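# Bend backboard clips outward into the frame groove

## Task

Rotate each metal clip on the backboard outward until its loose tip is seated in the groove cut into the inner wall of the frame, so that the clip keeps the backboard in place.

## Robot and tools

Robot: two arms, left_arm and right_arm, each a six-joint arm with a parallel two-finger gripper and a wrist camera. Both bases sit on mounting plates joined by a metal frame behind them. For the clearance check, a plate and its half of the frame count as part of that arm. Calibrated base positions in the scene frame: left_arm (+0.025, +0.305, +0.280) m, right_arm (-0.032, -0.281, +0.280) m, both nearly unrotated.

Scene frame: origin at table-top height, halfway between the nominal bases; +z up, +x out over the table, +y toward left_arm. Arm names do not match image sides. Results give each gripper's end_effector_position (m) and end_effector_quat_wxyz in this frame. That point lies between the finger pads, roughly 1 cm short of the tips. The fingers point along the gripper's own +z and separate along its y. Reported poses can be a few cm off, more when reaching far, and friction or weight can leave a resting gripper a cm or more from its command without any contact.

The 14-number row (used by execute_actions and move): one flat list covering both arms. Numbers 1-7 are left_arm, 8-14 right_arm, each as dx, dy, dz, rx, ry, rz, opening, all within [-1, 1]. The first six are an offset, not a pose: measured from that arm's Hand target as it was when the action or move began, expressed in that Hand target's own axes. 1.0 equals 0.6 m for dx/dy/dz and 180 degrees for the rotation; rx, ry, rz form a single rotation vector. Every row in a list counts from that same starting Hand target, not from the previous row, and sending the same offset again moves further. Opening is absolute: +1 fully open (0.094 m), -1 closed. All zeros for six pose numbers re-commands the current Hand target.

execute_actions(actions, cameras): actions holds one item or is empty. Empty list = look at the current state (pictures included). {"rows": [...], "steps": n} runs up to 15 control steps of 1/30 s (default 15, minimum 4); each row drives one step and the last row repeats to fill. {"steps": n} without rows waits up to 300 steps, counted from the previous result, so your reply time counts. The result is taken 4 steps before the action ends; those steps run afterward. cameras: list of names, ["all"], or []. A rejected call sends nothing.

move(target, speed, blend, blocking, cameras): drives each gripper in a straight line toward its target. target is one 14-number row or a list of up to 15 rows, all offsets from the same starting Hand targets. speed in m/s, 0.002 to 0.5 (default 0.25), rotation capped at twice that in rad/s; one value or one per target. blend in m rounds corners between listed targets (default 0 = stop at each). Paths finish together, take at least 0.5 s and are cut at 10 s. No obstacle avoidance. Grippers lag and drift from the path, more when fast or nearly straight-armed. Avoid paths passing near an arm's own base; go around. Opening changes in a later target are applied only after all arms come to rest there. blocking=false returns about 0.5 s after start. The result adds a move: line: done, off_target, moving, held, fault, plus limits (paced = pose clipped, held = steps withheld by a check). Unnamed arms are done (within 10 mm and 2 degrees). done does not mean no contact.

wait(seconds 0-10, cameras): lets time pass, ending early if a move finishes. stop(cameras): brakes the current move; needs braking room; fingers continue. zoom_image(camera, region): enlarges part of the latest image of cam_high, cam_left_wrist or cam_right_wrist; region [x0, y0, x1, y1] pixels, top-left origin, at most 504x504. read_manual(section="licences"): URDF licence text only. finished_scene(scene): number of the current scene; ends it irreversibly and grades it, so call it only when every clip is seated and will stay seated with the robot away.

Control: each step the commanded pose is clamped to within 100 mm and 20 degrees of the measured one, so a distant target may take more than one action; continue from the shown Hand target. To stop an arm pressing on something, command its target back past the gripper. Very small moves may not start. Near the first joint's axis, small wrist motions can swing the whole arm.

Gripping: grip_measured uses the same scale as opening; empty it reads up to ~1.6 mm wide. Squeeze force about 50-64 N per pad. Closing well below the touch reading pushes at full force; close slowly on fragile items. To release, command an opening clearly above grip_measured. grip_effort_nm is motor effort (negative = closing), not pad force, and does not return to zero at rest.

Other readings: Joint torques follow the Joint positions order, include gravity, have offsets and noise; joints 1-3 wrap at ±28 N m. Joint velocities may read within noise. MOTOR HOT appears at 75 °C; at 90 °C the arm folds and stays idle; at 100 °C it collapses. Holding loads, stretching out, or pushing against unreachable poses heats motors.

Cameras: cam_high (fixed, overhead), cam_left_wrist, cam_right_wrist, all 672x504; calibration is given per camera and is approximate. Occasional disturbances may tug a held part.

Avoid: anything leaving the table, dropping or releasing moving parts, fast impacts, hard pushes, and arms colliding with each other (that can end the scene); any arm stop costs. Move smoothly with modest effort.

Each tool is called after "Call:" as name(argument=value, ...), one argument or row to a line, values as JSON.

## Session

Call:
execute_actions(
  actions=[],
)

Call:
zoom_image(
  camera="cam_high",
  region=[180, 200, 520, 500],
)

Scene clock: 0.00 s of 6600.00 s.
left_arm: end_effector_position=(+0.1515, -0.0197, +0.2933) grip_measured=+1.000 grip_effort_nm=n/a end_effector_quat_wxyz=(+0.180, +0.628, +0.684, -0.327) | right_arm: end_effector_position=(+0.2788, -0.5966, +0.3966) grip_measured=+1.000 grip_effort_nm=n/a end_effector_quat_wxyz=(+0.170, +0.865, +0.462, -0.099)
Joint positions: left_arm=[-0.91 1.663 0.632 0.002 0.551 0.401 0.094] | right_arm=[-0.614 1.981 1.718 -1.052 0.319 1.453 0.094]
Joint velocities: within noise
Joint torques (N m): no reading
Motor temperatures (°C): left_arm=[27 34 28 31 24 27 26] | right_arm=[23 34 31 29 23 24 25]
Heat: left arm: 34 °C; right arm: 34 °C.
Hand target: left_arm +0.1519, -0.0226, +0.2980; +0.184, +0.628, +0.679, -0.332 | right_arm +0.2765, -0.5971, +0.3981; +0.170, +0.864, +0.462, -0.105
camera_calibration:
cam_left_wrist: T_world_to_cam=[[-0.97366, 0.00357014, 0.227975, 0.0815795], [-0.0667594, 0.951592, -0.300025, 0.159475], [-0.218011, -0.307342, -0.926289, 0.382225], [0, 0, 0, 1]] pos_world=[0.173406, -0.0345723, 0.3833]
cam_right_wrist: T_world_to_cam=[[-0.835207, 0.510457, -0.204605, 0.619567], [0.498544, 0.859845, 0.110096, 0.367302], [0.232128, -0.0100522, -0.972633, 0.400534], [0, 0, 0, 1]] pos_world=[0.241375, -0.628058, 0.475901]

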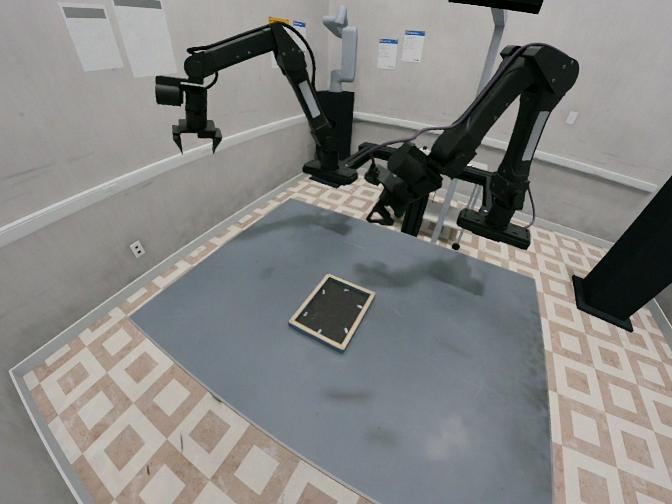

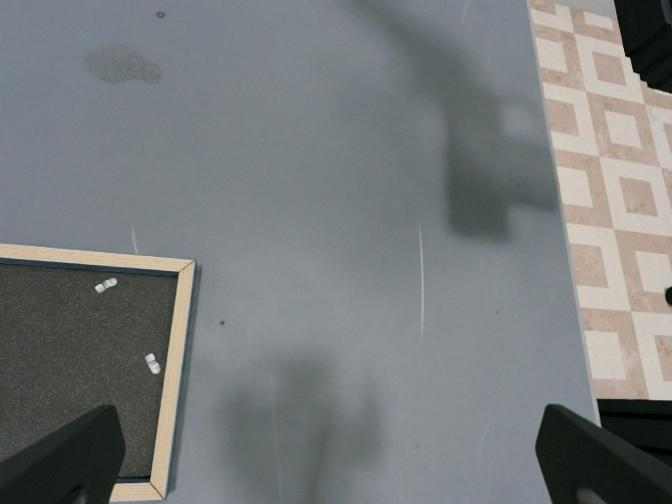

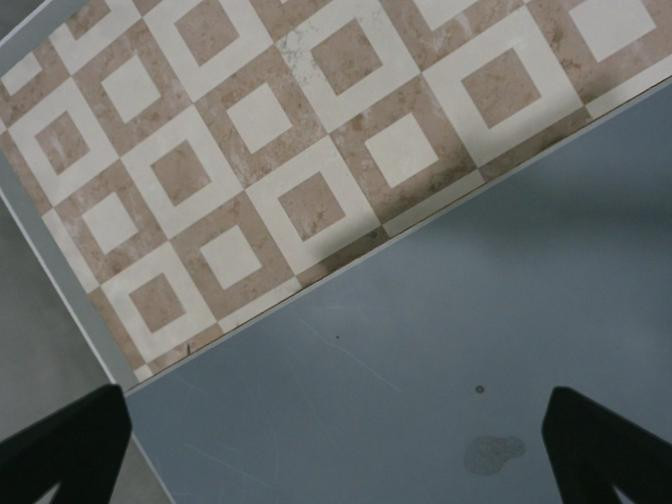

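Scaled by 1.482 from the camera's 672x504 image, which has a finer 960x720 frame.

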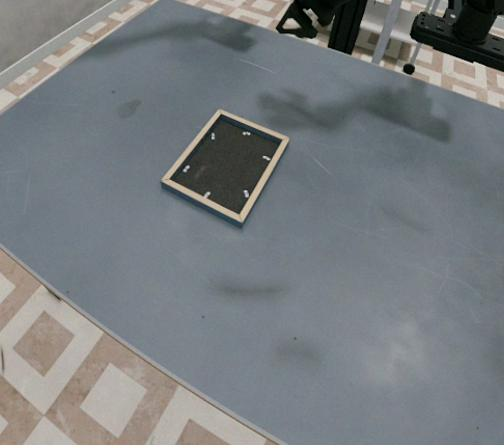

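Call:
move(
  target=[0.0792,0.2687,0.0255,-0.0606,0.2407,0.0432,0.1,0,0,0,0,0,0,1],
  speed=0.35,
  cameras=["cam_left_wrist"],
)

Scene clock: 2.47 s of 6600.00 s.
left_arm: end_effector_position=(+0.2960, +0.0010, +0.2208) grip_measured=+0.103 grip_effort_nm=-0.120 end_effector_quat_wxyz=(+0.003, +0.728, +0.686, -0.002) | right_arm: end_effector_position=(+0.2788, -0.5966, +0.3966) grip_measured=+1.000 grip_effort_nm=-0.032 end_effector_quat_wxyz=(+0.170, +0.865, +0.462, -0.099)
Joint positions: left_arm=[-0.826 2.273 1.487 -0.779 -0.01 0.784 0.052] | right_arm=[-0.614 1.981 1.718 -1.052 0.319 1.453 0.094]
Joint velocities: within noise
Joint torques (N m): left_arm=[0.09 -9.94 6.65 0.1 -0.06 0.02] | right_arm=[-0.06 -10.7 6.89 0.41 0.28 -0.05]
Motor temperatures (°C): left_arm=[27 34 28 31 24 27 26] | right_arm=[23 36 32 29 23 24 25]
Heat: left arm: 34 °C; right arm: 36 °C.
Hand target: left_arm +0.2999, +0.0001, +0.2202; +0.000, +0.730, +0.684, +0.001 | right_arm +0.2765, -0.5971, +0.3981; +0.170, +0.864, +0.462, -0.105
Off the commanded pose: left_arm 0.004 m, 1 deg | right_arm 0.003 m, 1 deg.
Kept back: nothing.
move: done
camera_calibration:
cam_left_wrist: T_world_to_cam=[[-0.99837, 0.0568591, 0.00493435, 0.295301], [0.0539724, 0.912492, 0.40552, -0.06382], [0.0185549, 0.405125, -0.914073, 0.279511], [0, 0, 0, 1]] pos_world=[0.293078, -0.0717921, 0.279916]
Images, in order (width x height): cam_left_wrist 672x504.

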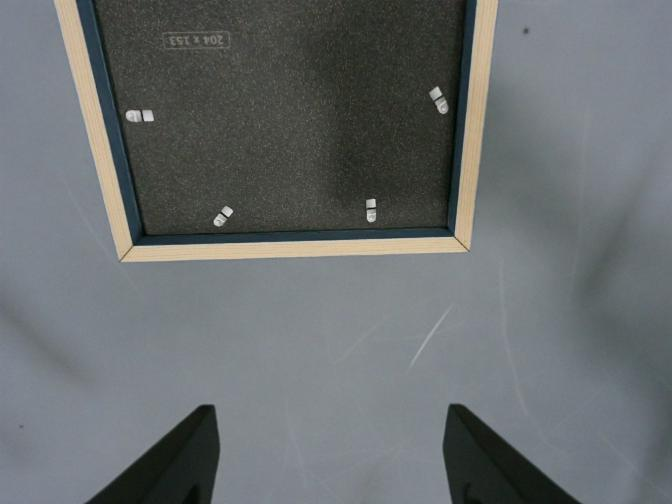

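Call:
move(
  target=[-0.17,0,0,0,0,0,-0.106,0,0,0,0,0,0,1],
  speed=0.3,
  cameras=["cam_left_wrist"],
)

Call:
zoom_image(
  camera="cam_left_wrist",
  region=[60, 0, 560, 500],
)

Scene clock: 3.83 s of 6600.00 s.
left_arm: end_effector_position=(+0.2920, -0.0999, +0.2215) grip_measured=-0.103 grip_effort_nm=-0.115 end_effector_quat_wxyz=(+0.003, +0.733, +0.680, +0.001) | right_arm: end_effector_position=(+0.2788, -0.5966, +0.3966) grip_measured=+1.000 grip_effort_nm=-0.037 end_effector_quat_wxyz=(+0.170, +0.865, +0.462, -0.099)
Joint positions: left_arm=[-0.973 2.574 2.045 -1.039 -0.016 0.653 0.042] | right_arm=[-0.614 1.981 1.718 -1.052 0.319 1.453 0.094]
Joint velocities: within noise
Joint torques (N m): left_arm=[-0.13 -12.22 7.31 0.09 0.01 -0.11] | right_arm=[-0.01 -10.5 6.99 0.47 0.32 0.01]
Motor temperatures (°C): left_arm=[27 35 29 31 24 27 26] | right_arm=[23 36 32 29 23 24 25]
Heat: left arm: 35 °C; right arm: 36 °C.
Hand target: left_arm +0.2933, -0.1016, +0.2201; +0.000, +0.730, +0.684, +0.001 | right_arm +0.2765, -0.5971, +0.3981; +0.170, +0.864, +0.462, -0.105
Off the commanded pose: left_arm 0.003 m, 1 deg | right_arm 0.003 m, 1 deg.
Kept back: nothing.
move: done
camera_calibration:
cam_left_wrist: T_world_to_cam=[[-0.9974, 0.0720599, 0.00118611, 0.299039], [0.0662301, 0.90997, 0.409351, 0.0234823], [0.0284184, 0.408365, -0.912376, 0.318188], [0, 0, 0, 1]] pos_world=[0.287664, -0.172854, 0.28034]
Images, in order (width x height): cam_left_wrist 672x504.

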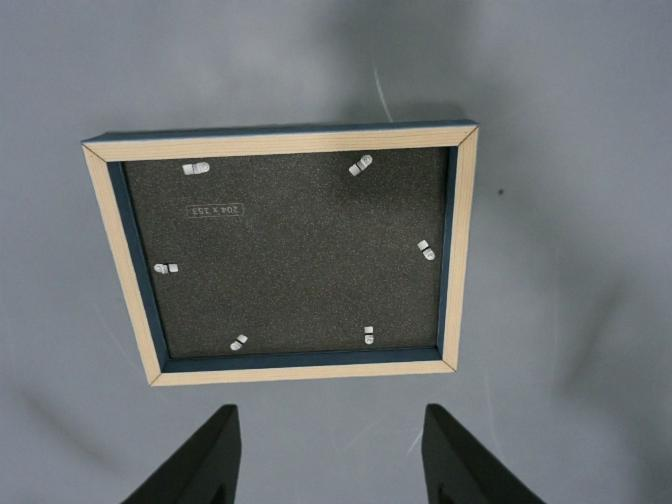

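Scaled by 1.008 from the camera's 672x504 image, which has a finer 960x720 frame.

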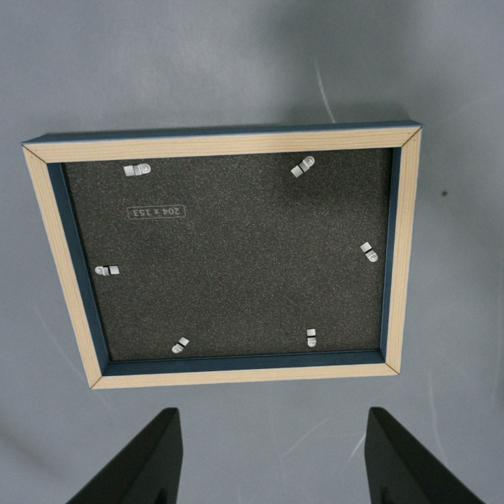

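Call:
zoom_image(
  camera="cam_left_wrist",
  region=[80, 110, 280, 300],
)

Call:
zoom_image(
  camera="cam_left_wrist",
  region=[320, 110, 500, 280],
)

Call:
zoom_image(
  camera="cam_left_wrist",
  region=[200, 290, 480, 400],
)

Scaled by 2.520 from the camera's 672x504 image, which has a finer 960x720 frame.

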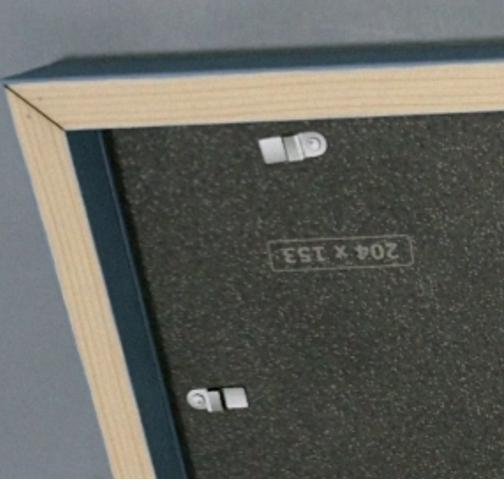

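Scaled by 2.800 from the camera's 672x504 image, which has a finer 960x720 frame.

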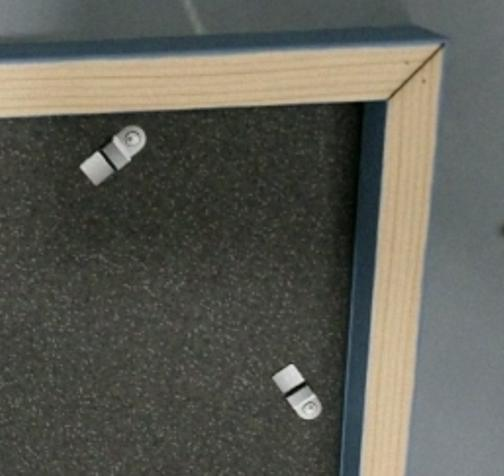

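Scaled by 1.800 from the camera's 672x504 image, which has a finer 960x720 frame.

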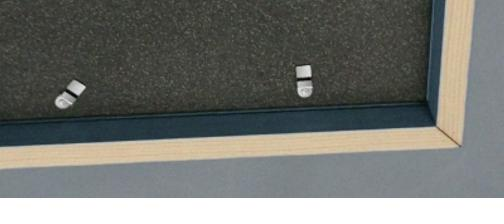

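Call:
move(
  target=[0.064,-0.1254,0.235,0,0,-0.0128,0.0,0,0,0,0,0,0,1],
  speed=0.25,
  cameras=["cam_left_wrist"],
)

Scene clock: 8.20 s of 6600.00 s.
left_arm: end_effector_position=(+0.2215, -0.0565, +0.0814) grip_measured=-0.003 grip_effort_nm=0.164 end_effector_quat_wxyz=(-0.003, +0.718, +0.696, +0.003) | right_arm: end_effector_position=(+0.2788, -0.5966, +0.3966) grip_measured=+1.000 grip_effort_nm=-0.037 end_effector_quat_wxyz=(+0.170, +0.865, +0.462, -0.099)
Joint positions: left_arm=[-1.055 2.652 1.533 -0.464 -0.016 0.527 0.047] | right_arm=[-0.614 1.981 1.718 -1.052 0.319 1.453 0.094]
Joint velocities: within noise
Joint torques (N m): left_arm=[-0.43 -11.93 3.41 0.31 0.02 -0.12] | right_arm=[-0.14 -10.47 6.89 0.45 0.32 -0.03]
Motor temperatures (°C): left_arm=[27 36 29 31 24 27 26] | right_arm=[23 38 32 29 23 24 25]
Heat: left arm: 36 °C; right arm: 38 °C.
Hand target: left_arm +0.2210, -0.0584, +0.0792; +0.000, +0.716, +0.698, +0.001 | right_arm +0.2765, -0.5971, +0.3981; +0.170, +0.864, +0.462, -0.105
Off the commanded pose: left_arm 0.003 m, 1 deg | right_arm 0.003 m, 1 deg.
Kept back: nothing.
move: done
camera_calibration:
cam_left_wrist: T_world_to_cam=[[-0.999572, 0.0280022, 0.00843322, 0.223155], [0.0289542, 0.907072, 0.419979, 0.0532468], [0.0041108, 0.420043, -0.907495, 0.180252], [0, 0, 0, 1]] pos_world=[0.220777, -0.130261, 0.139333]
Images, in order (width x height): cam_left_wrist 672x504.

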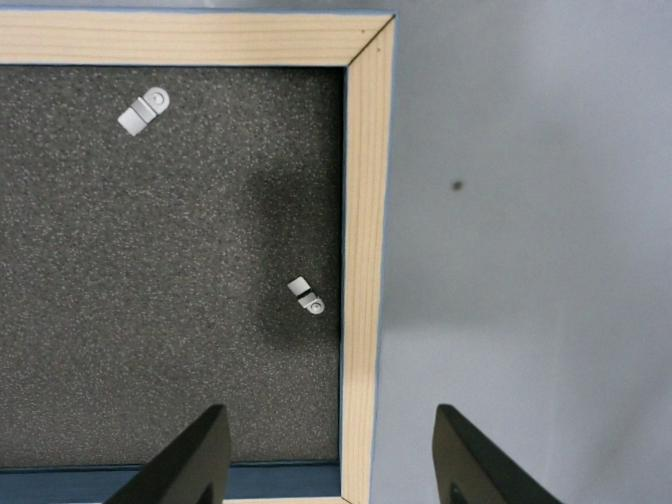

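Call:
move(
  target=[-0.013,-0.002,0.06,0,0,0.0,0.0,0,0,0,0,0,0,1],
  speed=0.12,
  cameras=["cam_left_wrist"],
)

Scene clock: 9.63 s of 6600.00 s.
left_arm: end_effector_position=(+0.2185, -0.0588, +0.0458) grip_measured=-0.003 grip_effort_nm=0.168 end_effector_quat_wxyz=(-0.008, +0.717, +0.697, +0.004) | right_arm: end_effector_position=(+0.2788, -0.5966, +0.3966) grip_measured=+1.000 grip_effort_nm=-0.032 end_effector_quat_wxyz=(+0.170, +0.865, +0.462, -0.099)
Joint positions: left_arm=[-1.063 2.768 1.598 -0.423 -0.016 0.517 0.047] | right_arm=[-0.614 1.981 1.718 -1.052 0.319 1.453 0.094]
Joint velocities: within noise
Joint torques (N m): left_arm=[-0.59 -11.36 4.78 0.3 0.01 -0.11] | right_arm=[-0.05 -10.51 6.99 0.44 0.29 -0.04]
Motor temperatures (°C): left_arm=[27 36 29 31 24 27 26] | right_arm=[23 39 32 29 23 24 25]
Heat: left arm: 36 °C; right arm: 39 °C.
Hand target: left_arm +0.2195, -0.0662, +0.0430; +0.000, +0.716, +0.698, +0.001 | right_arm +0.2765, -0.5971, +0.3981; +0.170, +0.864, +0.462, -0.105
Off the commanded pose: left_arm 0.008 m, 1 deg | right_arm 0.003 m, 1 deg.
Kept back: nothing.
move: done
camera_calibration:
cam_left_wrist: T_world_to_cam=[[-0.999585, 0.0257495, 0.0129469, 0.220172], [0.0288129, 0.903592, 0.427425, 0.0698624], [-0.000692753, 0.42762, -0.903958, 0.15031], [0, 0, 0, 1]] pos_world=[0.218171, -0.133072, 0.103162]
Images, in order (width x height): cam_left_wrist 672x504.

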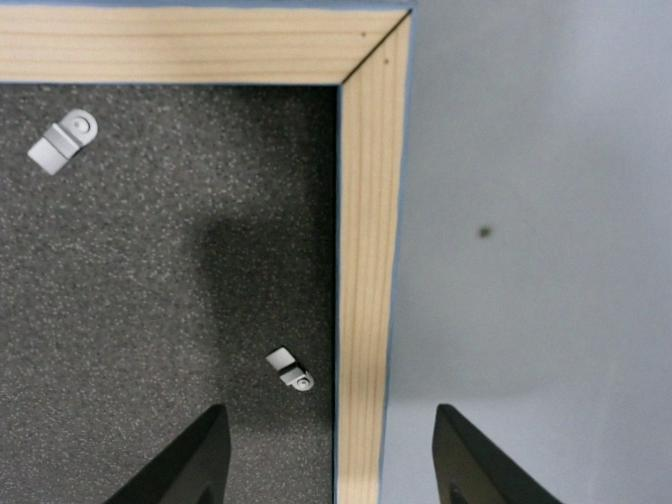

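Call:
execute_actions(
  actions=[],
  cameras=["cam_left_wrist"],
)

Scene clock: 10.67 s of 6600.00 s.
left_arm: end_effector_position=(+0.2185, -0.0588, +0.0458) grip_measured=-0.003 grip_effort_nm=0.164 end_effector_quat_wxyz=(-0.008, +0.717, +0.697, +0.004) | right_arm: end_effector_position=(+0.2788, -0.5966, +0.3966) grip_measured=+1.000 grip_effort_nm=-0.032 end_effector_quat_wxyz=(+0.170, +0.865, +0.462, -0.099)
Joint positions: left_arm=[-1.063 2.768 1.598 -0.423 -0.016 0.516 0.047] | right_arm=[-0.614 1.981 1.718 -1.052 0.319 1.453 0.094]
Joint velocities: within noise
Joint torques (N m): left_arm=[-0.59 -11.36 4.74 0.29 0.01 -0.11] | right_arm=[-0.02 -10.48 6.97 0.41 0.3 -0.02]
Motor temperatures (°C): left_arm=[27 37 29 31 23 27 26] | right_arm=[23 39 32 29 23 24 25]
Heat: left arm: 37 °C; right arm: 39 °C.
Hand target: left_arm +0.2195, -0.0661, +0.0430; +0.000, +0.716, +0.698, +0.001 | right_arm +0.2765, -0.5971, +0.3981; +0.170, +0.864, +0.462, -0.105
Off the commanded pose: left_arm 0.008 m, 1 deg | right_arm 0.003 m, 1 deg.
Steps of this call (1-31: nothing new was sent). Readings (end_effector_position of left_arm | right_arm):
1: (+0.2185, -0.0588, +0.0458) | (+0.2788, -0.5966, +0.3966)
2: (+0.2185, -0.0588, +0.0458) | (+0.2788, -0.5966, +0.3966)
4: (+0.2185, -0.0588, +0.0458) | (+0.2788, -0.5966, +0.3966)
8: (+0.2185, -0.0588, +0.0458) | (+0.2788, -0.5966, +0.3966)
31: the state above
camera_calibration:
cam_left_wrist: T_world_to_cam=[[-0.999594, 0.0253682, 0.0129405, 0.220152], [0.0284654, 0.903602, 0.427427, 0.0699388], [-0.000849947, 0.427622, -0.903957, 0.150344], [0, 0, 0, 1]] pos_world=[0.218199, -0.133072, 0.103162]
Images, in order (width x height): cam_left_wrist 672x504.

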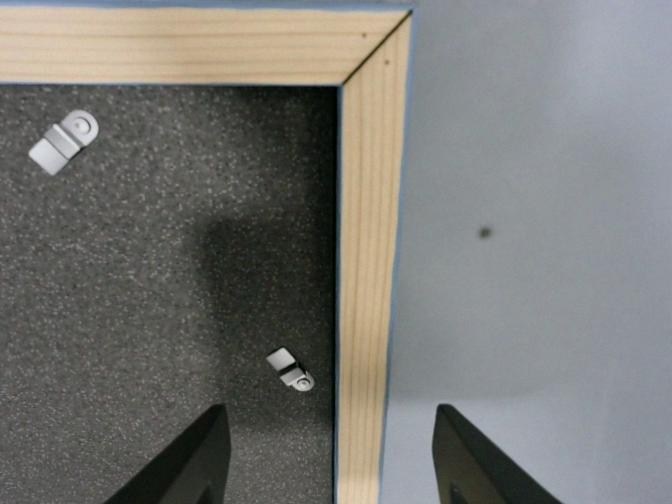

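Call:
move(
  target=[-0.004,0,0.015,0,0,0,0.0, 0,0,0,0,0,0,1],
  speed=0.05,
  cameras=["cam_left_wrist"],
)

Scene clock: 11.67 s of 6600.00 s.
left_arm: end_effector_position=(+0.2195, -0.0610, +0.0380) grip_measured=-0.003 grip_effort_nm=0.168 end_effector_quat_wxyz=(-0.007, +0.716, +0.698, +0.004) | right_arm: end_effector_position=(+0.2788, -0.5966, +0.3966) grip_measured=+1.000 grip_effort_nm=-0.037 end_effector_quat_wxyz=(+0.170, +0.865, +0.462, -0.099)
Joint positions: left_arm=[-1.063 2.798 1.625 -0.418 -0.016 0.514 0.047] | right_arm=[-0.614 1.981 1.718 -1.052 0.319 1.453 0.094]
Joint velocities: within noise
Joint torques (N m): left_arm=[-0.79 -11.12 4.94 0.31 0.01 -0.11] | right_arm=[0.03 -10.54 7.01 0.45 0.29 -0.03]
Motor temperatures (°C): left_arm=[27 37 29 31 23 27 26] | right_arm=[23 39 32 29 23 24 25]
Heat: left arm: 37 °C; right arm: 39 °C.
Hand target: left_arm +0.2194, -0.0685, +0.0340; +0.000, +0.716, +0.698, +0.001 | right_arm +0.2765, -0.5971, +0.3981; +0.170, +0.864, +0.462, -0.105
Off the commanded pose: left_arm 0.008 m, 1 deg | right_arm 0.003 m, 1 deg.
Kept back: nothing.
move: done
camera_calibration:
cam_left_wrist: T_world_to_cam=[[-0.999649, 0.0234596, 0.0123481, 0.221251], [0.0264856, 0.904082, 0.426538, 0.0757138], [-0.00115728, 0.426715, -0.904386, 0.144181], [0, 0, 0, 1]] pos_world=[0.219335, -0.135166, 0.0953687]
Images, in order (width x height): cam_left_wrist 672x504.

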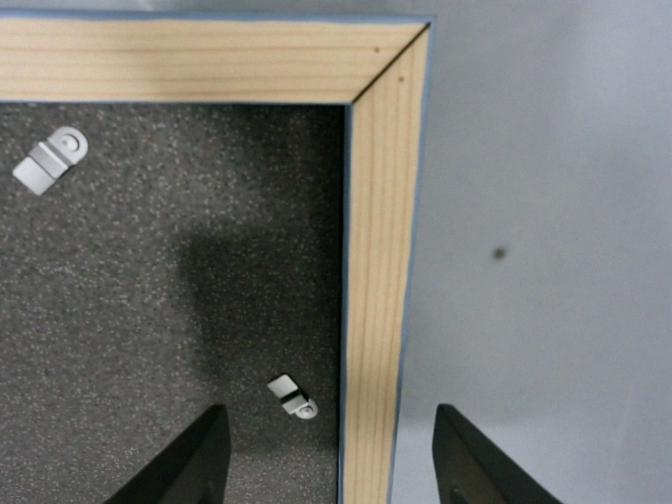

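Call:
move(
  target=[-0.0135,0,0.0075,0,0,0,0.0, 0,0,0,0,0,0,1],
  speed=0.05,
  cameras=["cam_left_wrist"],
)

Call:
execute_actions(
  actions=[],
  cameras=[],
)

Scene clock: 12.60 s of 6600.00 s.
left_arm: end_effector_position=(+0.2217, -0.0754, +0.0342) grip_measured=-0.003 grip_effort_nm=0.168 end_effector_quat_wxyz=(+0.005, +0.717, +0.697, +0.000) | right_arm: end_effector_position=(+0.2788, -0.5966, +0.3966) grip_measured=+1.000 grip_effort_nm=-0.037 end_effector_quat_wxyz=(+0.170, +0.865, +0.462, -0.099)
Joint positions: left_arm=[-1.074 2.828 1.68 -0.418 -0.016 0.506 0.047] | right_arm=[-0.614 1.981 1.718 -1.052 0.319 1.453 0.094]
Joint velocities: within noise
Joint torques (N m): left_arm=[-0.65 -11.23 5.05 0.13 0.02 -0.11] | right_arm=[-0.03 -10.62 6.87 0.45 0.29 -0.05]
Motor temperatures (°C): left_arm=[27 37 29 31 23 27 26] | right_arm=[23 40 32 29 23 24 25]
Heat: left arm: 37 °C; right arm: 40 °C.
Hand target: left_arm +0.2193, -0.0767, +0.0296; +0.000, +0.716, +0.698, +0.001 | right_arm +0.2765, -0.5971, +0.3981; +0.170, +0.864, +0.462, -0.105
Off the commanded pose: left_arm 0.005 m, 1 deg | right_arm 0.003 m, 1 deg.
Kept back: nothing.
move: done
camera_calibration:
cam_left_wrist: T_world_to_cam=[[-0.999673, 0.0255614, 0.000153921, 0.224455], [0.0234137, 0.913233, 0.406765, 0.0923354], [0.0102569, 0.406636, -0.913533, 0.143186], [0, 0, 0, 1]] pos_world=[0.220751, -0.148286, 0.0932117]
Images, in order (width x height): cam_left_wrist 672x504.

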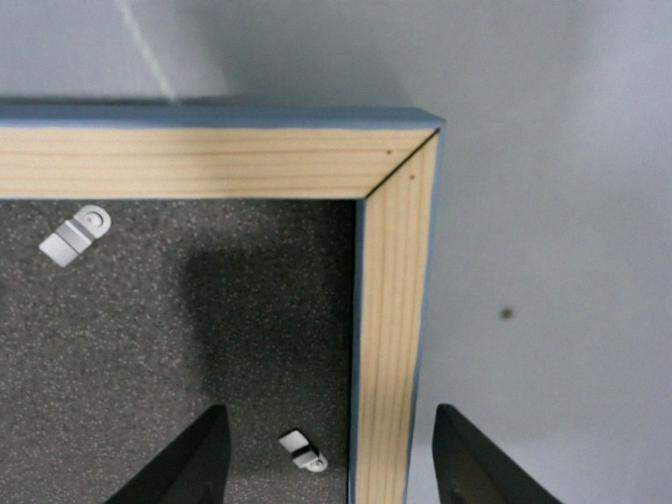

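Scene clock: 12.60 s of 6600.00 s.
left_arm: end_effector_position=(+0.2217, -0.0754, +0.0342) grip_measured=-0.003 grip_effort_nm=0.168 end_effector_quat_wxyz=(+0.005, +0.717, +0.697, +0.000) | right_arm: end_effector_position=(+0.2788, -0.5966, +0.3966) grip_measured=+1.000 grip_effort_nm=-0.037 end_effector_quat_wxyz=(+0.170, +0.865, +0.462, -0.099)
Joint positions: left_arm=[-1.074 2.828 1.68 -0.418 -0.016 0.506 0.047] | right_arm=[-0.614 1.981 1.718 -1.052 0.319 1.453 0.094]
Joint velocities: within noise
Joint torques (N m): left_arm=[-0.65 -11.23 5.05 0.13 0.02 -0.11] | right_arm=[-0.03 -10.62 6.87 0.45 0.29 -0.05]
Motor temperatures (°C): left_arm=[27 37 29 31 23 27 26] | right_arm=[23 40 32 29 23 24 25]
Heat: left arm: 37 °C; right arm: 40 °C.
Hand target: left_arm +0.2193, -0.0767, +0.0296; +0.000, +0.716, +0.698, +0.001 | right_arm +0.2765, -0.5971, +0.3981; +0.170, +0.864, +0.462, -0.105
Off the commanded pose: left_arm 0.005 m, 1 deg | right_arm 0.003 m, 1 deg.
Kept back: nothing.
No camera images: "cameras" was empty.

Call:
move(
  target=[0.014,-0.003,0.006,0,0,0,0.0, 0,0,0,0,0,0,1],
  speed=0.05,
  cameras=["cam_left_wrist"],
)

Scene clock: 13.57 s of 6600.00 s.
left_arm: end_effector_position=(+0.2199, -0.0720, +0.0319) grip_measured=-0.003 grip_effort_nm=0.164 end_effector_quat_wxyz=(+0.003, +0.717, +0.697, +0.001) | right_arm: end_effector_position=(+0.2788, -0.5966, +0.3966) grip_measured=+1.000 grip_effort_nm=-0.037 end_effector_quat_wxyz=(+0.170, +0.865, +0.462, -0.099)
Joint positions: left_arm=[-1.074 2.828 1.665 -0.407 -0.016 0.505 0.047] | right_arm=[-0.614 1.981 1.718 -1.052 0.319 1.453 0.094]
Joint velocities: within noise
Joint torques (N m): left_arm=[-0.16 -11.89 2.66 0.32 0.01 -0.07] | right_arm=[-0.06 -10.58 7.01 0.45 0.29 -0.04]
Motor temperatures (°C): left_arm=[27 37 29 31 23 27 26] | right_arm=[23 40 32 29 23 24 25]
Heat: left arm: 37 °C; right arm: 40 °C.
Hand target: left_arm +0.2177, -0.0683, +0.0260; +0.000, +0.716, +0.698, +0.001 | right_arm +0.2765, -0.5971, +0.3981; +0.170, +0.864, +0.462, -0.105
Off the commanded pose: left_arm 0.007 m, 0 deg | right_arm 0.003 m, 1 deg.
Kept back: nothing.
move: done
camera_calibration:
cam_left_wrist: T_world_to_cam=[[-0.99968, 0.0252216, 0.00180814, 0.222515], [0.0237501, 0.911997, 0.409509, 0.0899783], [0.00867948, 0.409421, -0.912304, 0.140233], [0, 0, 0, 1]] pos_world=[0.219089, -0.145086, 0.0906859]
Images, in order (width x height): cam_left_wrist 672x504.

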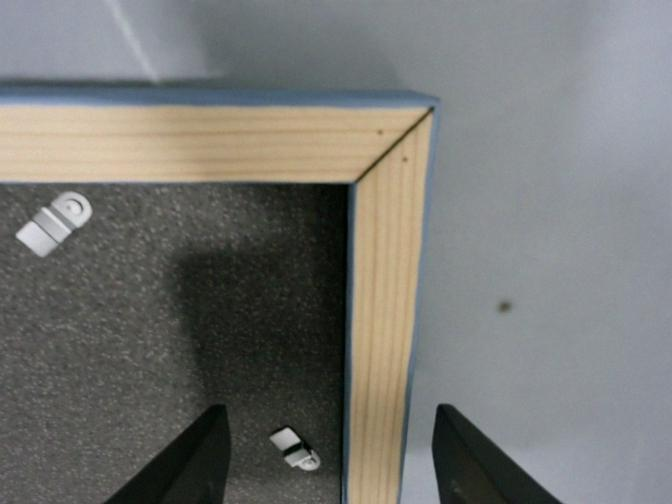

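Call:
move(
  target=[0.006,0.002,0.009,0,0,0,0.0, 0,0,0,0,0,0,1],
  speed=0.05,
  cameras=["cam_left_wrist"],
)

Scene clock: 16.30 s of 6600.00 s.
left_arm: end_effector_position=(+0.2204, -0.0729, +0.0299) grip_measured=-0.003 grip_effort_nm=0.164 end_effector_quat_wxyz=(+0.008, +0.717, +0.697, -0.001) | right_arm: end_effector_position=(+0.2788, -0.5966, +0.3966) grip_measured=+1.000 grip_effort_nm=-0.037 end_effector_quat_wxyz=(+0.170, +0.865, +0.462, -0.099)
Joint positions: left_arm=[-1.074 2.831 1.659 -0.389 -0.016 0.505 0.047] | right_arm=[-0.614 1.981 1.718 -1.052 0.319 1.453 0.094]
Joint velocities: within noise
Joint torques (N m): left_arm=[0.34 -11.18 2.61 0.35 0.01 -0.01] | right_arm=[0.09 -10.4 6.83 0.45 0.31 -0.01]
Motor temperatures (°C): left_arm=[27 38 29 31 23 27 26] | right_arm=[23 41 32 29 23 24 25]
Heat: left arm: 38 °C; right arm: 41 °C.
Hand target: left_arm +0.2190, -0.0647, +0.0206; +0.000, +0.716, +0.698, +0.001 | right_arm +0.2765, -0.5971, +0.3981; +0.170, +0.864, +0.462, -0.105
Off the commanded pose: left_arm 0.012 m, 1 deg | right_arm 0.003 m, 1 deg.
Kept back: nothing.
move: off_target (left_arm)
camera_calibration:
cam_left_wrist: T_world_to_cam=[[-0.999681, 0.0250877, -0.00296395, 0.223109], [0.0217864, 0.915573, 0.401561, 0.0925062], [0.012788, 0.401368, -0.915827, 0.137454], [0, 0, 0, 1]] pos_world=[0.219265, -0.145463, 0.0893982]
Images, in order (width x height): cam_left_wrist 672x504.

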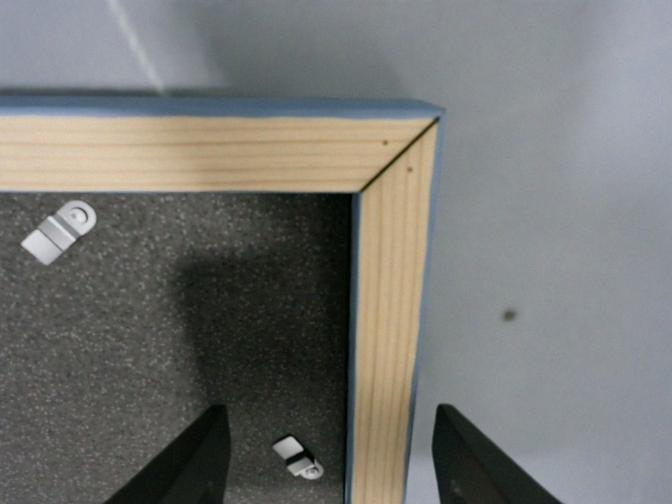

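Call:
move(
  target=[
    [0.01,0,-0.025,0,0,0,0.0, 0,0,0,0,0,0,1],
    [0.01,0,0.0,0,0,0,0.0, 0,0,0,0,0,0,1],
  ],
  speed=0.05,
  cameras=["cam_left_wrist"],
)

Scene clock: 17.43 s of 6600.00 s.
left_arm: end_effector_position=(+0.2153, -0.0557, +0.0243) grip_measured=-0.003 grip_effort_nm=0.168 end_effector_quat_wxyz=(-0.006, +0.715, +0.699, +0.004) | right_arm: end_effector_position=(+0.2788, -0.5966, +0.3966) grip_measured=+1.000 grip_effort_nm=-0.042 end_effector_quat_wxyz=(+0.170, +0.865, +0.462, -0.099)
Joint positions: left_arm=[-1.065 2.825 1.605 -0.369 -0.017 0.508 0.047] | right_arm=[-0.614 1.981 1.718 -1.052 0.319 1.453 0.094]
Joint velocities: within noise
Joint torques (N m): left_arm=[0.27 -11.32 4 0.28 0.02 0.03] | right_arm=[0.08 -10.43 6.93 0.45 0.28 -0.04]
Motor temperatures (°C): left_arm=[27 38 29 31 23 27 26] | right_arm=[23 41 32 29 23 24 25]
Heat: left arm: 38 °C; right arm: 41 °C.
Hand target: left_arm +0.2191, -0.0586, +0.0205; +0.000, +0.716, +0.698, +0.001 | right_arm +0.2765, -0.5971, +0.3981; +0.170, +0.864, +0.462, -0.105
Off the commanded pose: left_arm 0.006 m, 1 deg | right_arm 0.003 m, 1 deg.
Kept back: nothing.
move: done
camera_calibration:
cam_left_wrist: T_world_to_cam=[[-0.999743, 0.0200238, 0.0105971, 0.217009], [0.0226289, 0.905096, 0.424605, 0.0777845], [-0.0010892, 0.424735, -0.905317, 0.129507], [0, 0, 0, 1]] pos_world=[0.215334, -0.129754, 0.0819178]
Images, in order (width x height): cam_left_wrist 672x504.

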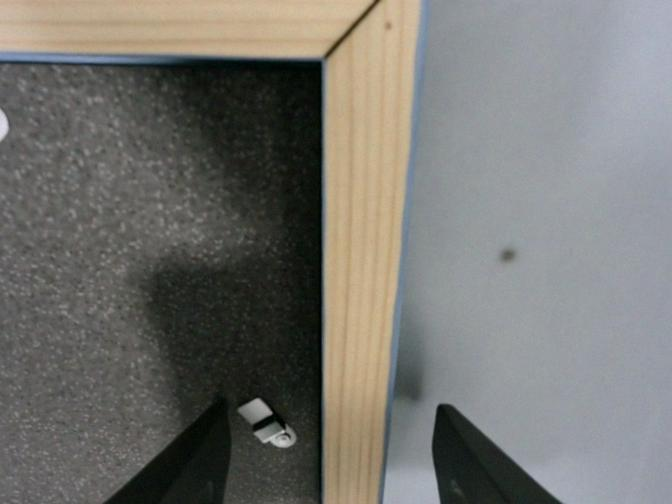

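Call:
move(
  target=[
    [0,0,-0.015,0,0,0,0.0, 0,0,0,0,0,0,1],
    [-0.026,0.005,-0.015,0,0,0,0.0, 0,0,0,0,0,0,1],
  ],
  speed=0.05,
  cameras=["cam_left_wrist"],
)

Scene clock: 18.73 s of 6600.00 s.
left_arm: end_effector_position=(+0.2260, -0.0760, +0.0350) grip_measured=-0.003 grip_effort_nm=0.168 end_effector_quat_wxyz=(+0.009, +0.715, +0.699, -0.001) | right_arm: end_effector_position=(+0.2788, -0.5966, +0.3966) grip_measured=+1.000 grip_effort_nm=-0.027 end_effector_quat_wxyz=(+0.170, +0.865, +0.462, -0.099)
Joint positions: left_arm=[-1.066 2.826 1.68 -0.411 -0.017 0.508 0.047] | right_arm=[-0.614 1.981 1.718 -1.052 0.319 1.453 0.094]
Joint velocities: within noise
Joint torques (N m): left_arm=[-0.68 -11.28 4.59 0.12 0.01 -0.08] | right_arm=[0.03 -10.55 6.93 0.43 0.3 -0.03]
Motor temperatures (°C): left_arm=[27 39 29 31 23 27 26] | right_arm=[23 41 32 29 23 24 25]
Heat: left arm: 39 °C; right arm: 41 °C.
Hand target: left_arm +0.2218, -0.0744, +0.0296; +0.000, +0.716, +0.698, +0.001 | right_arm +0.2765, -0.5971, +0.3981; +0.170, +0.864, +0.462, -0.105
Off the commanded pose: left_arm 0.007 m, 1 deg | right_arm 0.003 m, 1 deg.
Kept back: nothing.
move: done
camera_calibration:
cam_left_wrist: T_world_to_cam=[[-0.999787, 0.0200749, -0.00472727, 0.228531], [0.016517, 0.916638, 0.399377, 0.0945262], [0.0123506, 0.399214, -0.916775, 0.143252], [0, 0, 0, 1]] pos_world=[0.225152, -0.148422, 0.0946583]
Images, in order (width x height): cam_left_wrist 672x504.

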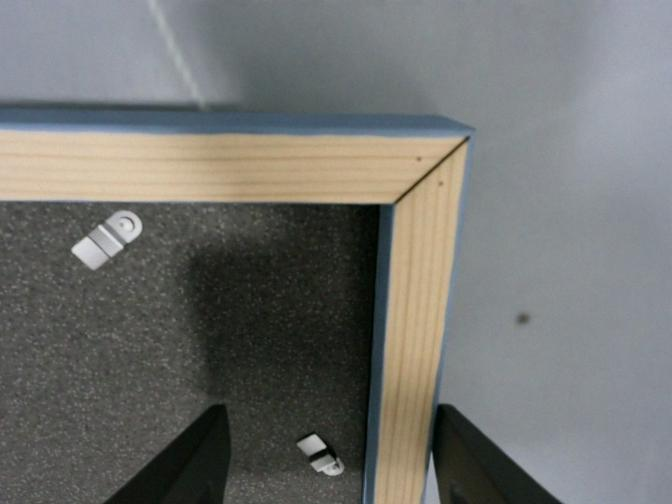

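Call:
move(
  target=[0.014,-0.012,0.004,0,0,0,0.0, 0,0,0,0,0,0,1],
  speed=0.1,
  cameras=[],
)

Scene clock: 19.73 s of 6600.00 s.
left_arm: end_effector_position=(+0.2173, -0.0648, +0.0290) grip_measured=-0.003 grip_effort_nm=0.164 end_effector_quat_wxyz=(-0.002, +0.717, +0.697, +0.003) | right_arm: end_effector_position=(+0.2788, -0.5966, +0.3966) grip_measured=+1.000 grip_effort_nm=-0.037 end_effector_quat_wxyz=(+0.170, +0.865, +0.462, -0.099)
Joint positions: left_arm=[-1.072 2.826 1.64 -0.395 -0.017 0.507 0.047] | right_arm=[-0.614 1.981 1.718 -1.052 0.319 1.453 0.094]
Joint velocities: within noise
Joint torques (N m): left_arm=[-0.62 -12.59 2.66 0.33 0.03 -0.11] | right_arm=[-0.01 -10.48 7.06 0.44 0.34 -0.02]
Motor temperatures (°C): left_arm=[27 39 29 31 23 27 26] | right_arm=[23 41 32 29 23 24 25]
Heat: left arm: 39 °C; right arm: 41 °C.
Hand target: left_arm +0.2148, -0.0658, +0.0272; +0.000, +0.716, +0.698, +0.001 | right_arm +0.2765, -0.5971, +0.3981; +0.170, +0.864, +0.462, -0.105
Off the commanded pose: left_arm 0.003 m, 0 deg | right_arm 0.003 m, 1 deg.
Kept back: nothing.
move: done
No camera images: "cameras" was empty.

Call:
move(
  target=[-0.006,0.003,0.008,0,0,0,0.0, 0,0,0,0,0,0,1],
  speed=0.1,
  cameras=["cam_left_wrist"],
)

Scene clock: 20.67 s of 6600.00 s.
left_arm: end_effector_position=(+0.2173, -0.0648, +0.0268) grip_measured=-0.003 grip_effort_nm=0.164 end_effector_quat_wxyz=(-0.003, +0.717, +0.697, +0.003) | right_arm: end_effector_position=(+0.2788, -0.5966, +0.3966) grip_measured=+1.000 grip_effort_nm=-0.032 end_effector_quat_wxyz=(+0.170, +0.865, +0.462, -0.099)
Joint positions: left_arm=[-1.072 2.833 1.645 -0.393 -0.017 0.507 0.047] | right_arm=[-0.614 1.981 1.718 -1.052 0.319 1.453 0.094]
Joint velocities: within noise
Joint torques (N m): left_arm=[-0.64 -11.12 4.83 0.24 0.02 -0.11] | right_arm=[-0.09 -10.55 7.04 0.43 0.29 -0.05]
Motor temperatures (°C): left_arm=[27 39 29 31 23 27 26] | right_arm=[23 41 32 29 23 24 25]
Heat: left arm: 39 °C; right arm: 41 °C.
Hand target: left_arm +0.2165, -0.0695, +0.0224; +0.000, +0.716, +0.698, +0.001 | right_arm +0.2765, -0.5971, +0.3981; +0.170, +0.864, +0.462, -0.105
Off the commanded pose: left_arm 0.006 m, 0 deg | right_arm 0.003 m, 1 deg.
Kept back: nothing.
move: done
camera_calibration:
cam_left_wrist: T_world_to_cam=[[-0.999674, 0.0245624, 0.00701587, 0.219508], [0.0252424, 0.90772, 0.418816, 0.084704], [0.0039187, 0.418857, -0.908044, 0.134184], [0, 0, 0, 1]] pos_world=[0.216772, -0.138483, 0.0848294]
Images, in order (width x height): cam_left_wrist 672x504.

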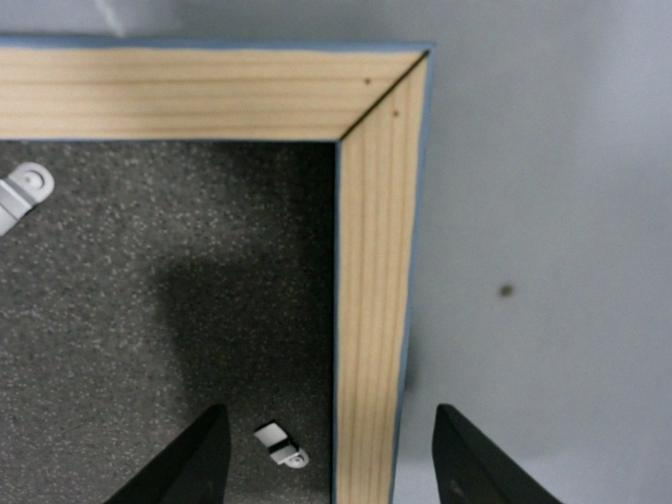

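Call:
move(
  target=[-0.004,0.0,0.005,0,0,0,0.0, 0,0,0,0,0,0,1],
  speed=0.1,
  cameras=["cam_left_wrist"],
)

Scene clock: 21.60 s of 6600.00 s.
left_arm: end_effector_position=(+0.2186, -0.0691, +0.0247) grip_measured=-0.003 grip_effort_nm=0.164 end_effector_quat_wxyz=(+0.001, +0.717, +0.697, +0.002) | right_arm: end_effector_position=(+0.2788, -0.5966, +0.3966) grip_measured=+1.000 grip_effort_nm=-0.032 end_effector_quat_wxyz=(+0.170, +0.865, +0.462, -0.099)
Joint positions: left_arm=[-1.073 2.846 1.665 -0.393 -0.017 0.505 0.047] | right_arm=[-0.614 1.981 1.718 -1.052 0.319 1.453 0.094]
Joint velocities: within noise
Joint torques (N m): left_arm=[-0.69 -10.99 4.79 0.21 0.02 -0.11] | right_arm=[-0.02 -10.67 6.87 0.42 0.3 -0.04]
Motor temperatures (°C): left_arm=[27 39 29 31 23 27 26] | right_arm=[23 42 32 29 23 24 25]
Heat: left arm: 39 °C; right arm: 42 °C.
Hand target: left_arm +0.2165, -0.0719, +0.0195; +0.000, +0.716, +0.698, +0.001 | right_arm +0.2765, -0.5971, +0.3981; +0.170, +0.864, +0.462, -0.105
Off the commanded pose: left_arm 0.006 m, 0 deg | right_arm 0.003 m, 1 deg.
Kept back: nothing.
move: done
camera_calibration:
cam_left_wrist: T_world_to_cam=[[-0.999694, 0.0244982, 0.00331305, 0.221042], [0.0236814, 0.910548, 0.412725, 0.0901477], [0.00709432, 0.412677, -0.91085, 0.133101], [0, 0, 0, 1]] pos_world=[0.217895, -0.142427, 0.0832967]
Images, in order (width x height): cam_left_wrist 672x504.

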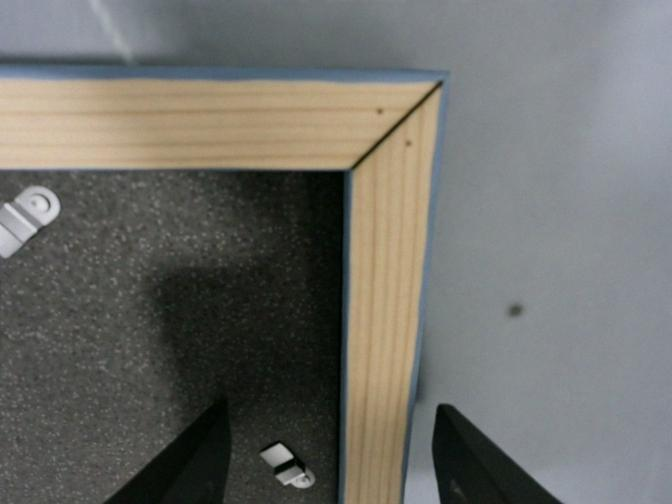

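Call:
execute_actions(
  actions=[
    {"rows":[[0,0,0,0,0,0,-0.2,0,0,0,0,0,0,1]],"steps":15},
  ],
  cameras=[],
)

Call:
execute_actions(
  actions=[
    {"rows":[[0,0,0,0,0,0,-0.4,0,0,0,0,0,0,1]],"steps":15},
  ],
  cameras=["cam_left_wrist"],
)

Call:
zoom_image(
  camera="cam_left_wrist",
  region=[200, 300, 450, 500],
)

Scene clock: 22.17 s of 6600.00 s.
left_arm: end_effector_position=(+0.2185, -0.0692, +0.0247) grip_measured=-0.197 grip_effort_nm=-0.120 end_effector_quat_wxyz=(+0.001, +0.717, +0.697, +0.002) | right_arm: end_effector_position=(+0.2788, -0.5966, +0.3966) grip_measured=+1.000 grip_effort_nm=-0.032 end_effector_quat_wxyz=(+0.170, +0.865, +0.462, -0.099)
Joint positions: left_arm=[-1.074 2.846 1.665 -0.393 -0.017 0.504 0.038] | right_arm=[-0.614 1.981 1.718 -1.052 0.319 1.453 0.094]
Joint velocities: within noise
Joint torques (N m): left_arm=[-0.7 -11 4.82 0.2 0.01 -0.11] | right_arm=[0.06 -10.4 6.93 0.46 0.3 -0.03]
Motor temperatures (°C): left_arm=[27 39 29 31 23 27 26] | right_arm=[23 42 32 29 23 24 25]
Heat: left arm: 39 °C; right arm: 42 °C.
Hand target: left_arm +0.2164, -0.0719, +0.0195; +0.000, +0.716, +0.698, +0.001 | right_arm +0.2765, -0.5971, +0.3981; +0.170, +0.864, +0.462, -0.105
Steps of this call (1-6: nothing new was sent; 7-17: this action's first 11). Readings (end_effector_position of left_arm | right_arm):
7: (+0.2185, -0.0692, +0.0247) | (+0.2788, -0.5966, +0.3966)
8: (+0.2185, -0.0692, +0.0247) | (+0.2788, -0.5966, +0.3966)
10: (+0.2185, -0.0692, +0.0247) | (+0.2788, -0.5966, +0.3966)
14: (+0.2185, -0.0692, +0.0247) | (+0.2788, -0.5966, +0.3966)
17: the state above
No camera images: "cameras" was empty.

Scene clock: 22.67 s of 6600.00 s.
left_arm: end_effector_position=(+0.2183, -0.0693, +0.0247) grip_measured=-0.397 grip_effort_nm=-0.120 end_effector_quat_wxyz=(+0.001, +0.717, +0.697, +0.002) | right_arm: end_effector_position=(+0.2788, -0.5966, +0.3966) grip_measured=+1.000 grip_effort_nm=-0.032 end_effector_quat_wxyz=(+0.170, +0.865, +0.462, -0.099)
Joint positions: left_arm=[-1.074 2.846 1.665 -0.393 -0.017 0.504 0.028] | right_arm=[-0.614 1.981 1.718 -1.052 0.319 1.453 0.094]
Joint velocities: within noise
Joint torques (N m): left_arm=[-0.62 -10.99 4.81 0.2 0.01 -0.11] | right_arm=[-0.06 -10.54 7.04 0.4 0.31 -0.05]
Motor temperatures (°C): left_arm=[27 39 29 31 23 27 26] | right_arm=[23 42 32 29 23 24 25]
Heat: left arm: 39 °C; right arm: 42 °C.
Hand target: left_arm +0.2164, -0.0719, +0.0195; +0.000, +0.716, +0.698, +0.001 | right_arm +0.2765, -0.5971, +0.3981; +0.170, +0.864, +0.462, -0.105
Off your previous action's commanded pose at its last step (step 4 of this call): left_arm 0.006 m, 0 deg | right_arm 0.003 m, 1 deg.
Steps of this call (1-4: your previous action's last 4; 5-15: this action's first 11). Readings (end_effector_position of left_arm | right_arm):
5: (+0.2185, -0.0692, +0.0247) | (+0.2788, -0.5966, +0.3966)
6: (+0.2185, -0.0692, +0.0247) | (+0.2788, -0.5966, +0.3966)
8: (+0.2185, -0.0692, +0.0247) | (+0.2788, -0.5966, +0.3966)
12: (+0.2183, -0.0693, +0.0247) | (+0.2788, -0.5966, +0.3966)
15: the state above
camera_calibration:
cam_left_wrist: T_world_to_cam=[[-0.999694, 0.0244982, 0.0033047, 0.220762], [0.023678, 0.910552, 0.412716, 0.0902903], [0.00710167, 0.412668, -0.910854, 0.133167], [0, 0, 0, 1]] pos_world=[0.217611, -0.142576, 0.0833016]
Images, in order (width x height): cam_left_wrist 672x504.

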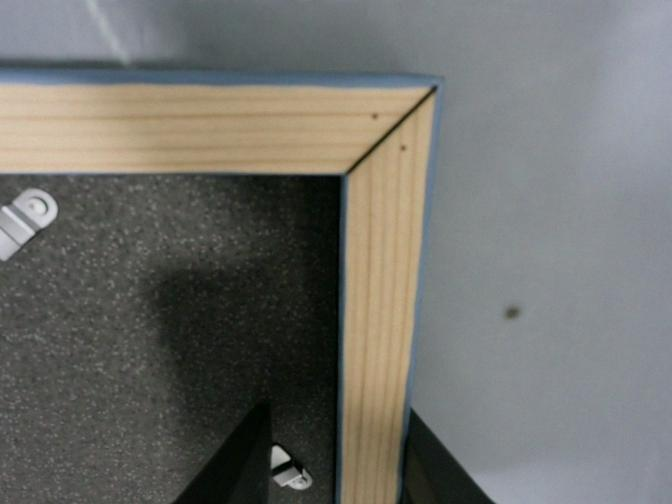

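Scaled by 2.016 from the camera's 672x504 image, which has a finer 960x720 frame.

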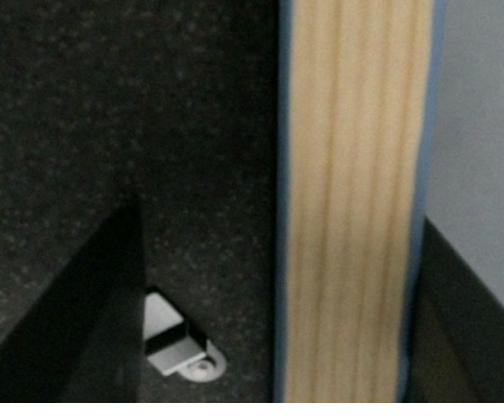

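Call:
execute_actions(
  actions=[
    {"rows":[[0,0,0,0,0,0,-0.5,0,0,0,0,0,0,1]],"steps":15},
  ],
  cameras=[],
)

Call:
execute_actions(
  actions=[
    {"rows":[[0,0,0,0,0,0,-0.58,0,0,0,0,0,0,1]],"steps":15},
  ],
  cameras=["cam_left_wrist"],
)

Call:
zoom_image(
  camera="cam_left_wrist",
  region=[200, 300, 450, 500],
)

Scene clock: 23.20 s of 6600.00 s.
left_arm: end_effector_position=(+0.2171, -0.0696, +0.0248) grip_measured=-0.497 grip_effort_nm=-0.120 end_effector_quat_wxyz=(+0.000, +0.717, +0.697, +0.001) | right_arm: end_effector_position=(+0.2788, -0.5966, +0.3966) grip_measured=+1.000 grip_effort_nm=-0.032 end_effector_quat_wxyz=(+0.170, +0.865, +0.462, -0.099)
Joint positions: left_arm=[-1.076 2.846 1.665 -0.394 -0.014 0.504 0.024] | right_arm=[-0.614 1.981 1.718 -1.052 0.319 1.453 0.094]
Joint velocities: within noise
Joint torques (N m): left_arm=[-0.44 -10.99 4.78 0.22 0.01 -0.11] | right_arm=[0.01 -10.43 7.02 0.43 0.29 -0.06]
Motor temperatures (°C): left_arm=[27 39 29 31 23 27 26] | right_arm=[23 42 32 29 23 24 25]
Heat: left arm: 39 °C; right arm: 42 °C.
Hand target: left_arm +0.2165, -0.0718, +0.0195; +0.000, +0.716, +0.698, +0.001 | right_arm +0.2765, -0.5971, +0.3981; +0.170, +0.864, +0.462, -0.105
Off your previous action's commanded pose at its last step (step 4 of this call): left_arm 0.006 m, 0 deg | right_arm 0.003 m, 1 deg.
Steps of this call (1-4: your previous action's last 4; 5: nothing new was sent; 6-16: this action's first 11). Readings (end_effector_position of left_arm | right_arm):
6: (+0.2180, -0.0692, +0.0247) | (+0.2788, -0.5966, +0.3966)
7: (+0.2178, -0.0692, +0.0247) | (+0.2788, -0.5966, +0.3966)
9: (+0.2178, -0.0692, +0.0247) | (+0.2788, -0.5966, +0.3966)
13: (+0.2171, -0.0696, +0.0248) | (+0.2788, -0.5966, +0.3966)
16: the state above
No camera images: "cameras" was empty.

Scene clock: 23.70 s of 6600.00 s.
left_arm: end_effector_position=(+0.2166, -0.0694, +0.0243) grip_measured=-0.577 grip_effort_nm=-0.120 end_effector_quat_wxyz=(-0.001, +0.717, +0.697, +0.000) | right_arm: end_effector_position=(+0.2788, -0.5966, +0.3966) grip_measured=+1.000 grip_effort_nm=-0.037 end_effector_quat_wxyz=(+0.170, +0.865, +0.462, -0.099)
Joint positions: left_arm=[-1.076 2.847 1.665 -0.394 -0.012 0.504 0.02] | right_arm=[-0.614 1.981 1.718 -1.052 0.319 1.453 0.094]
Joint velocities: within noise
Joint torques (N m): left_arm=[-0.54 -11.07 4.81 0.21 -0.04 -0.11] | right_arm=[-0.01 -10.55 7.01 0.42 0.3 -0.04]
Motor temperatures (°C): left_arm=[27 39 29 31 23 27 26] | right_arm=[23 42 32 29 23 24 25]
Heat: left arm: 39 °C; right arm: 42 °C.
Hand target: left_arm +0.2165, -0.0718, +0.0194; +0.000, +0.716, +0.698, +0.001 | right_arm +0.2765, -0.5971, +0.3981; +0.170, +0.864, +0.462, -0.105
Off your previous action's commanded pose at its last step (step 4 of this call): left_arm 0.006 m, 0 deg | right_arm 0.003 m, 1 deg.
Steps of this call (1-4: your previous action's last 4; 5-15: this action's first 11). Readings (end_effector_position of left_arm | right_arm):
5: (+0.2168, -0.0697, +0.0248) | (+0.2788, -0.5966, +0.3966)
6: (+0.2167, -0.0696, +0.0246) | (+0.2788, -0.5966, +0.3966)
8: (+0.2166, -0.0694, +0.0243) | (+0.2788, -0.5966, +0.3966)
12: (+0.2166, -0.0694, +0.0243) | (+0.2788, -0.5966, +0.3966)
15: the state above
camera_calibration:
cam_left_wrist: T_world_to_cam=[[-0.999625, 0.026054, 0.00839931, 0.218971], [0.0271983, 0.910545, 0.412514, 0.0898649], [0.00309966, 0.412587, -0.910913, 0.13368], [0, 0, 0, 1]] pos_world=[0.21603, -0.142686, 0.0828607]
Images, in order (width x height): cam_left_wrist 672x504.

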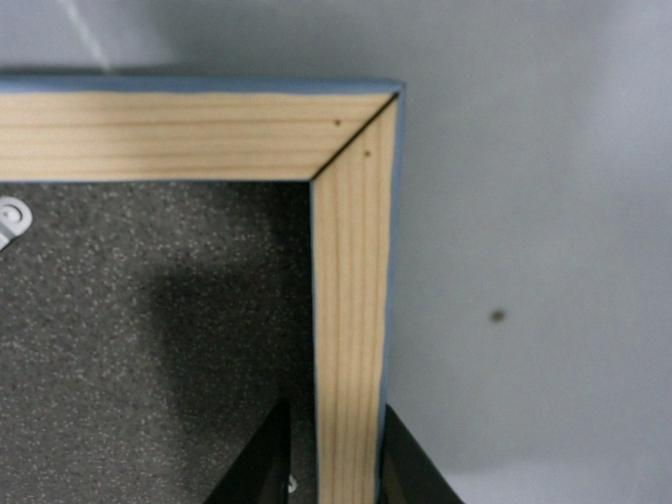

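Scaled by 2.016 from the camera's 672x504 image, which has a finer 960x720 frame.

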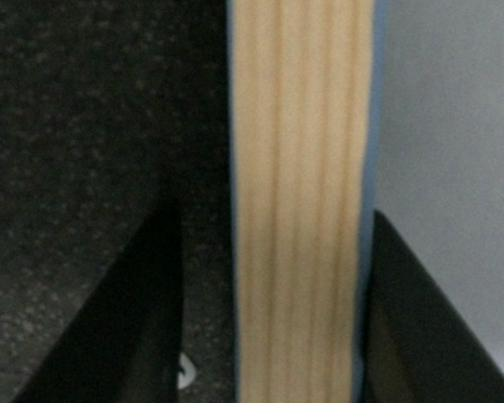

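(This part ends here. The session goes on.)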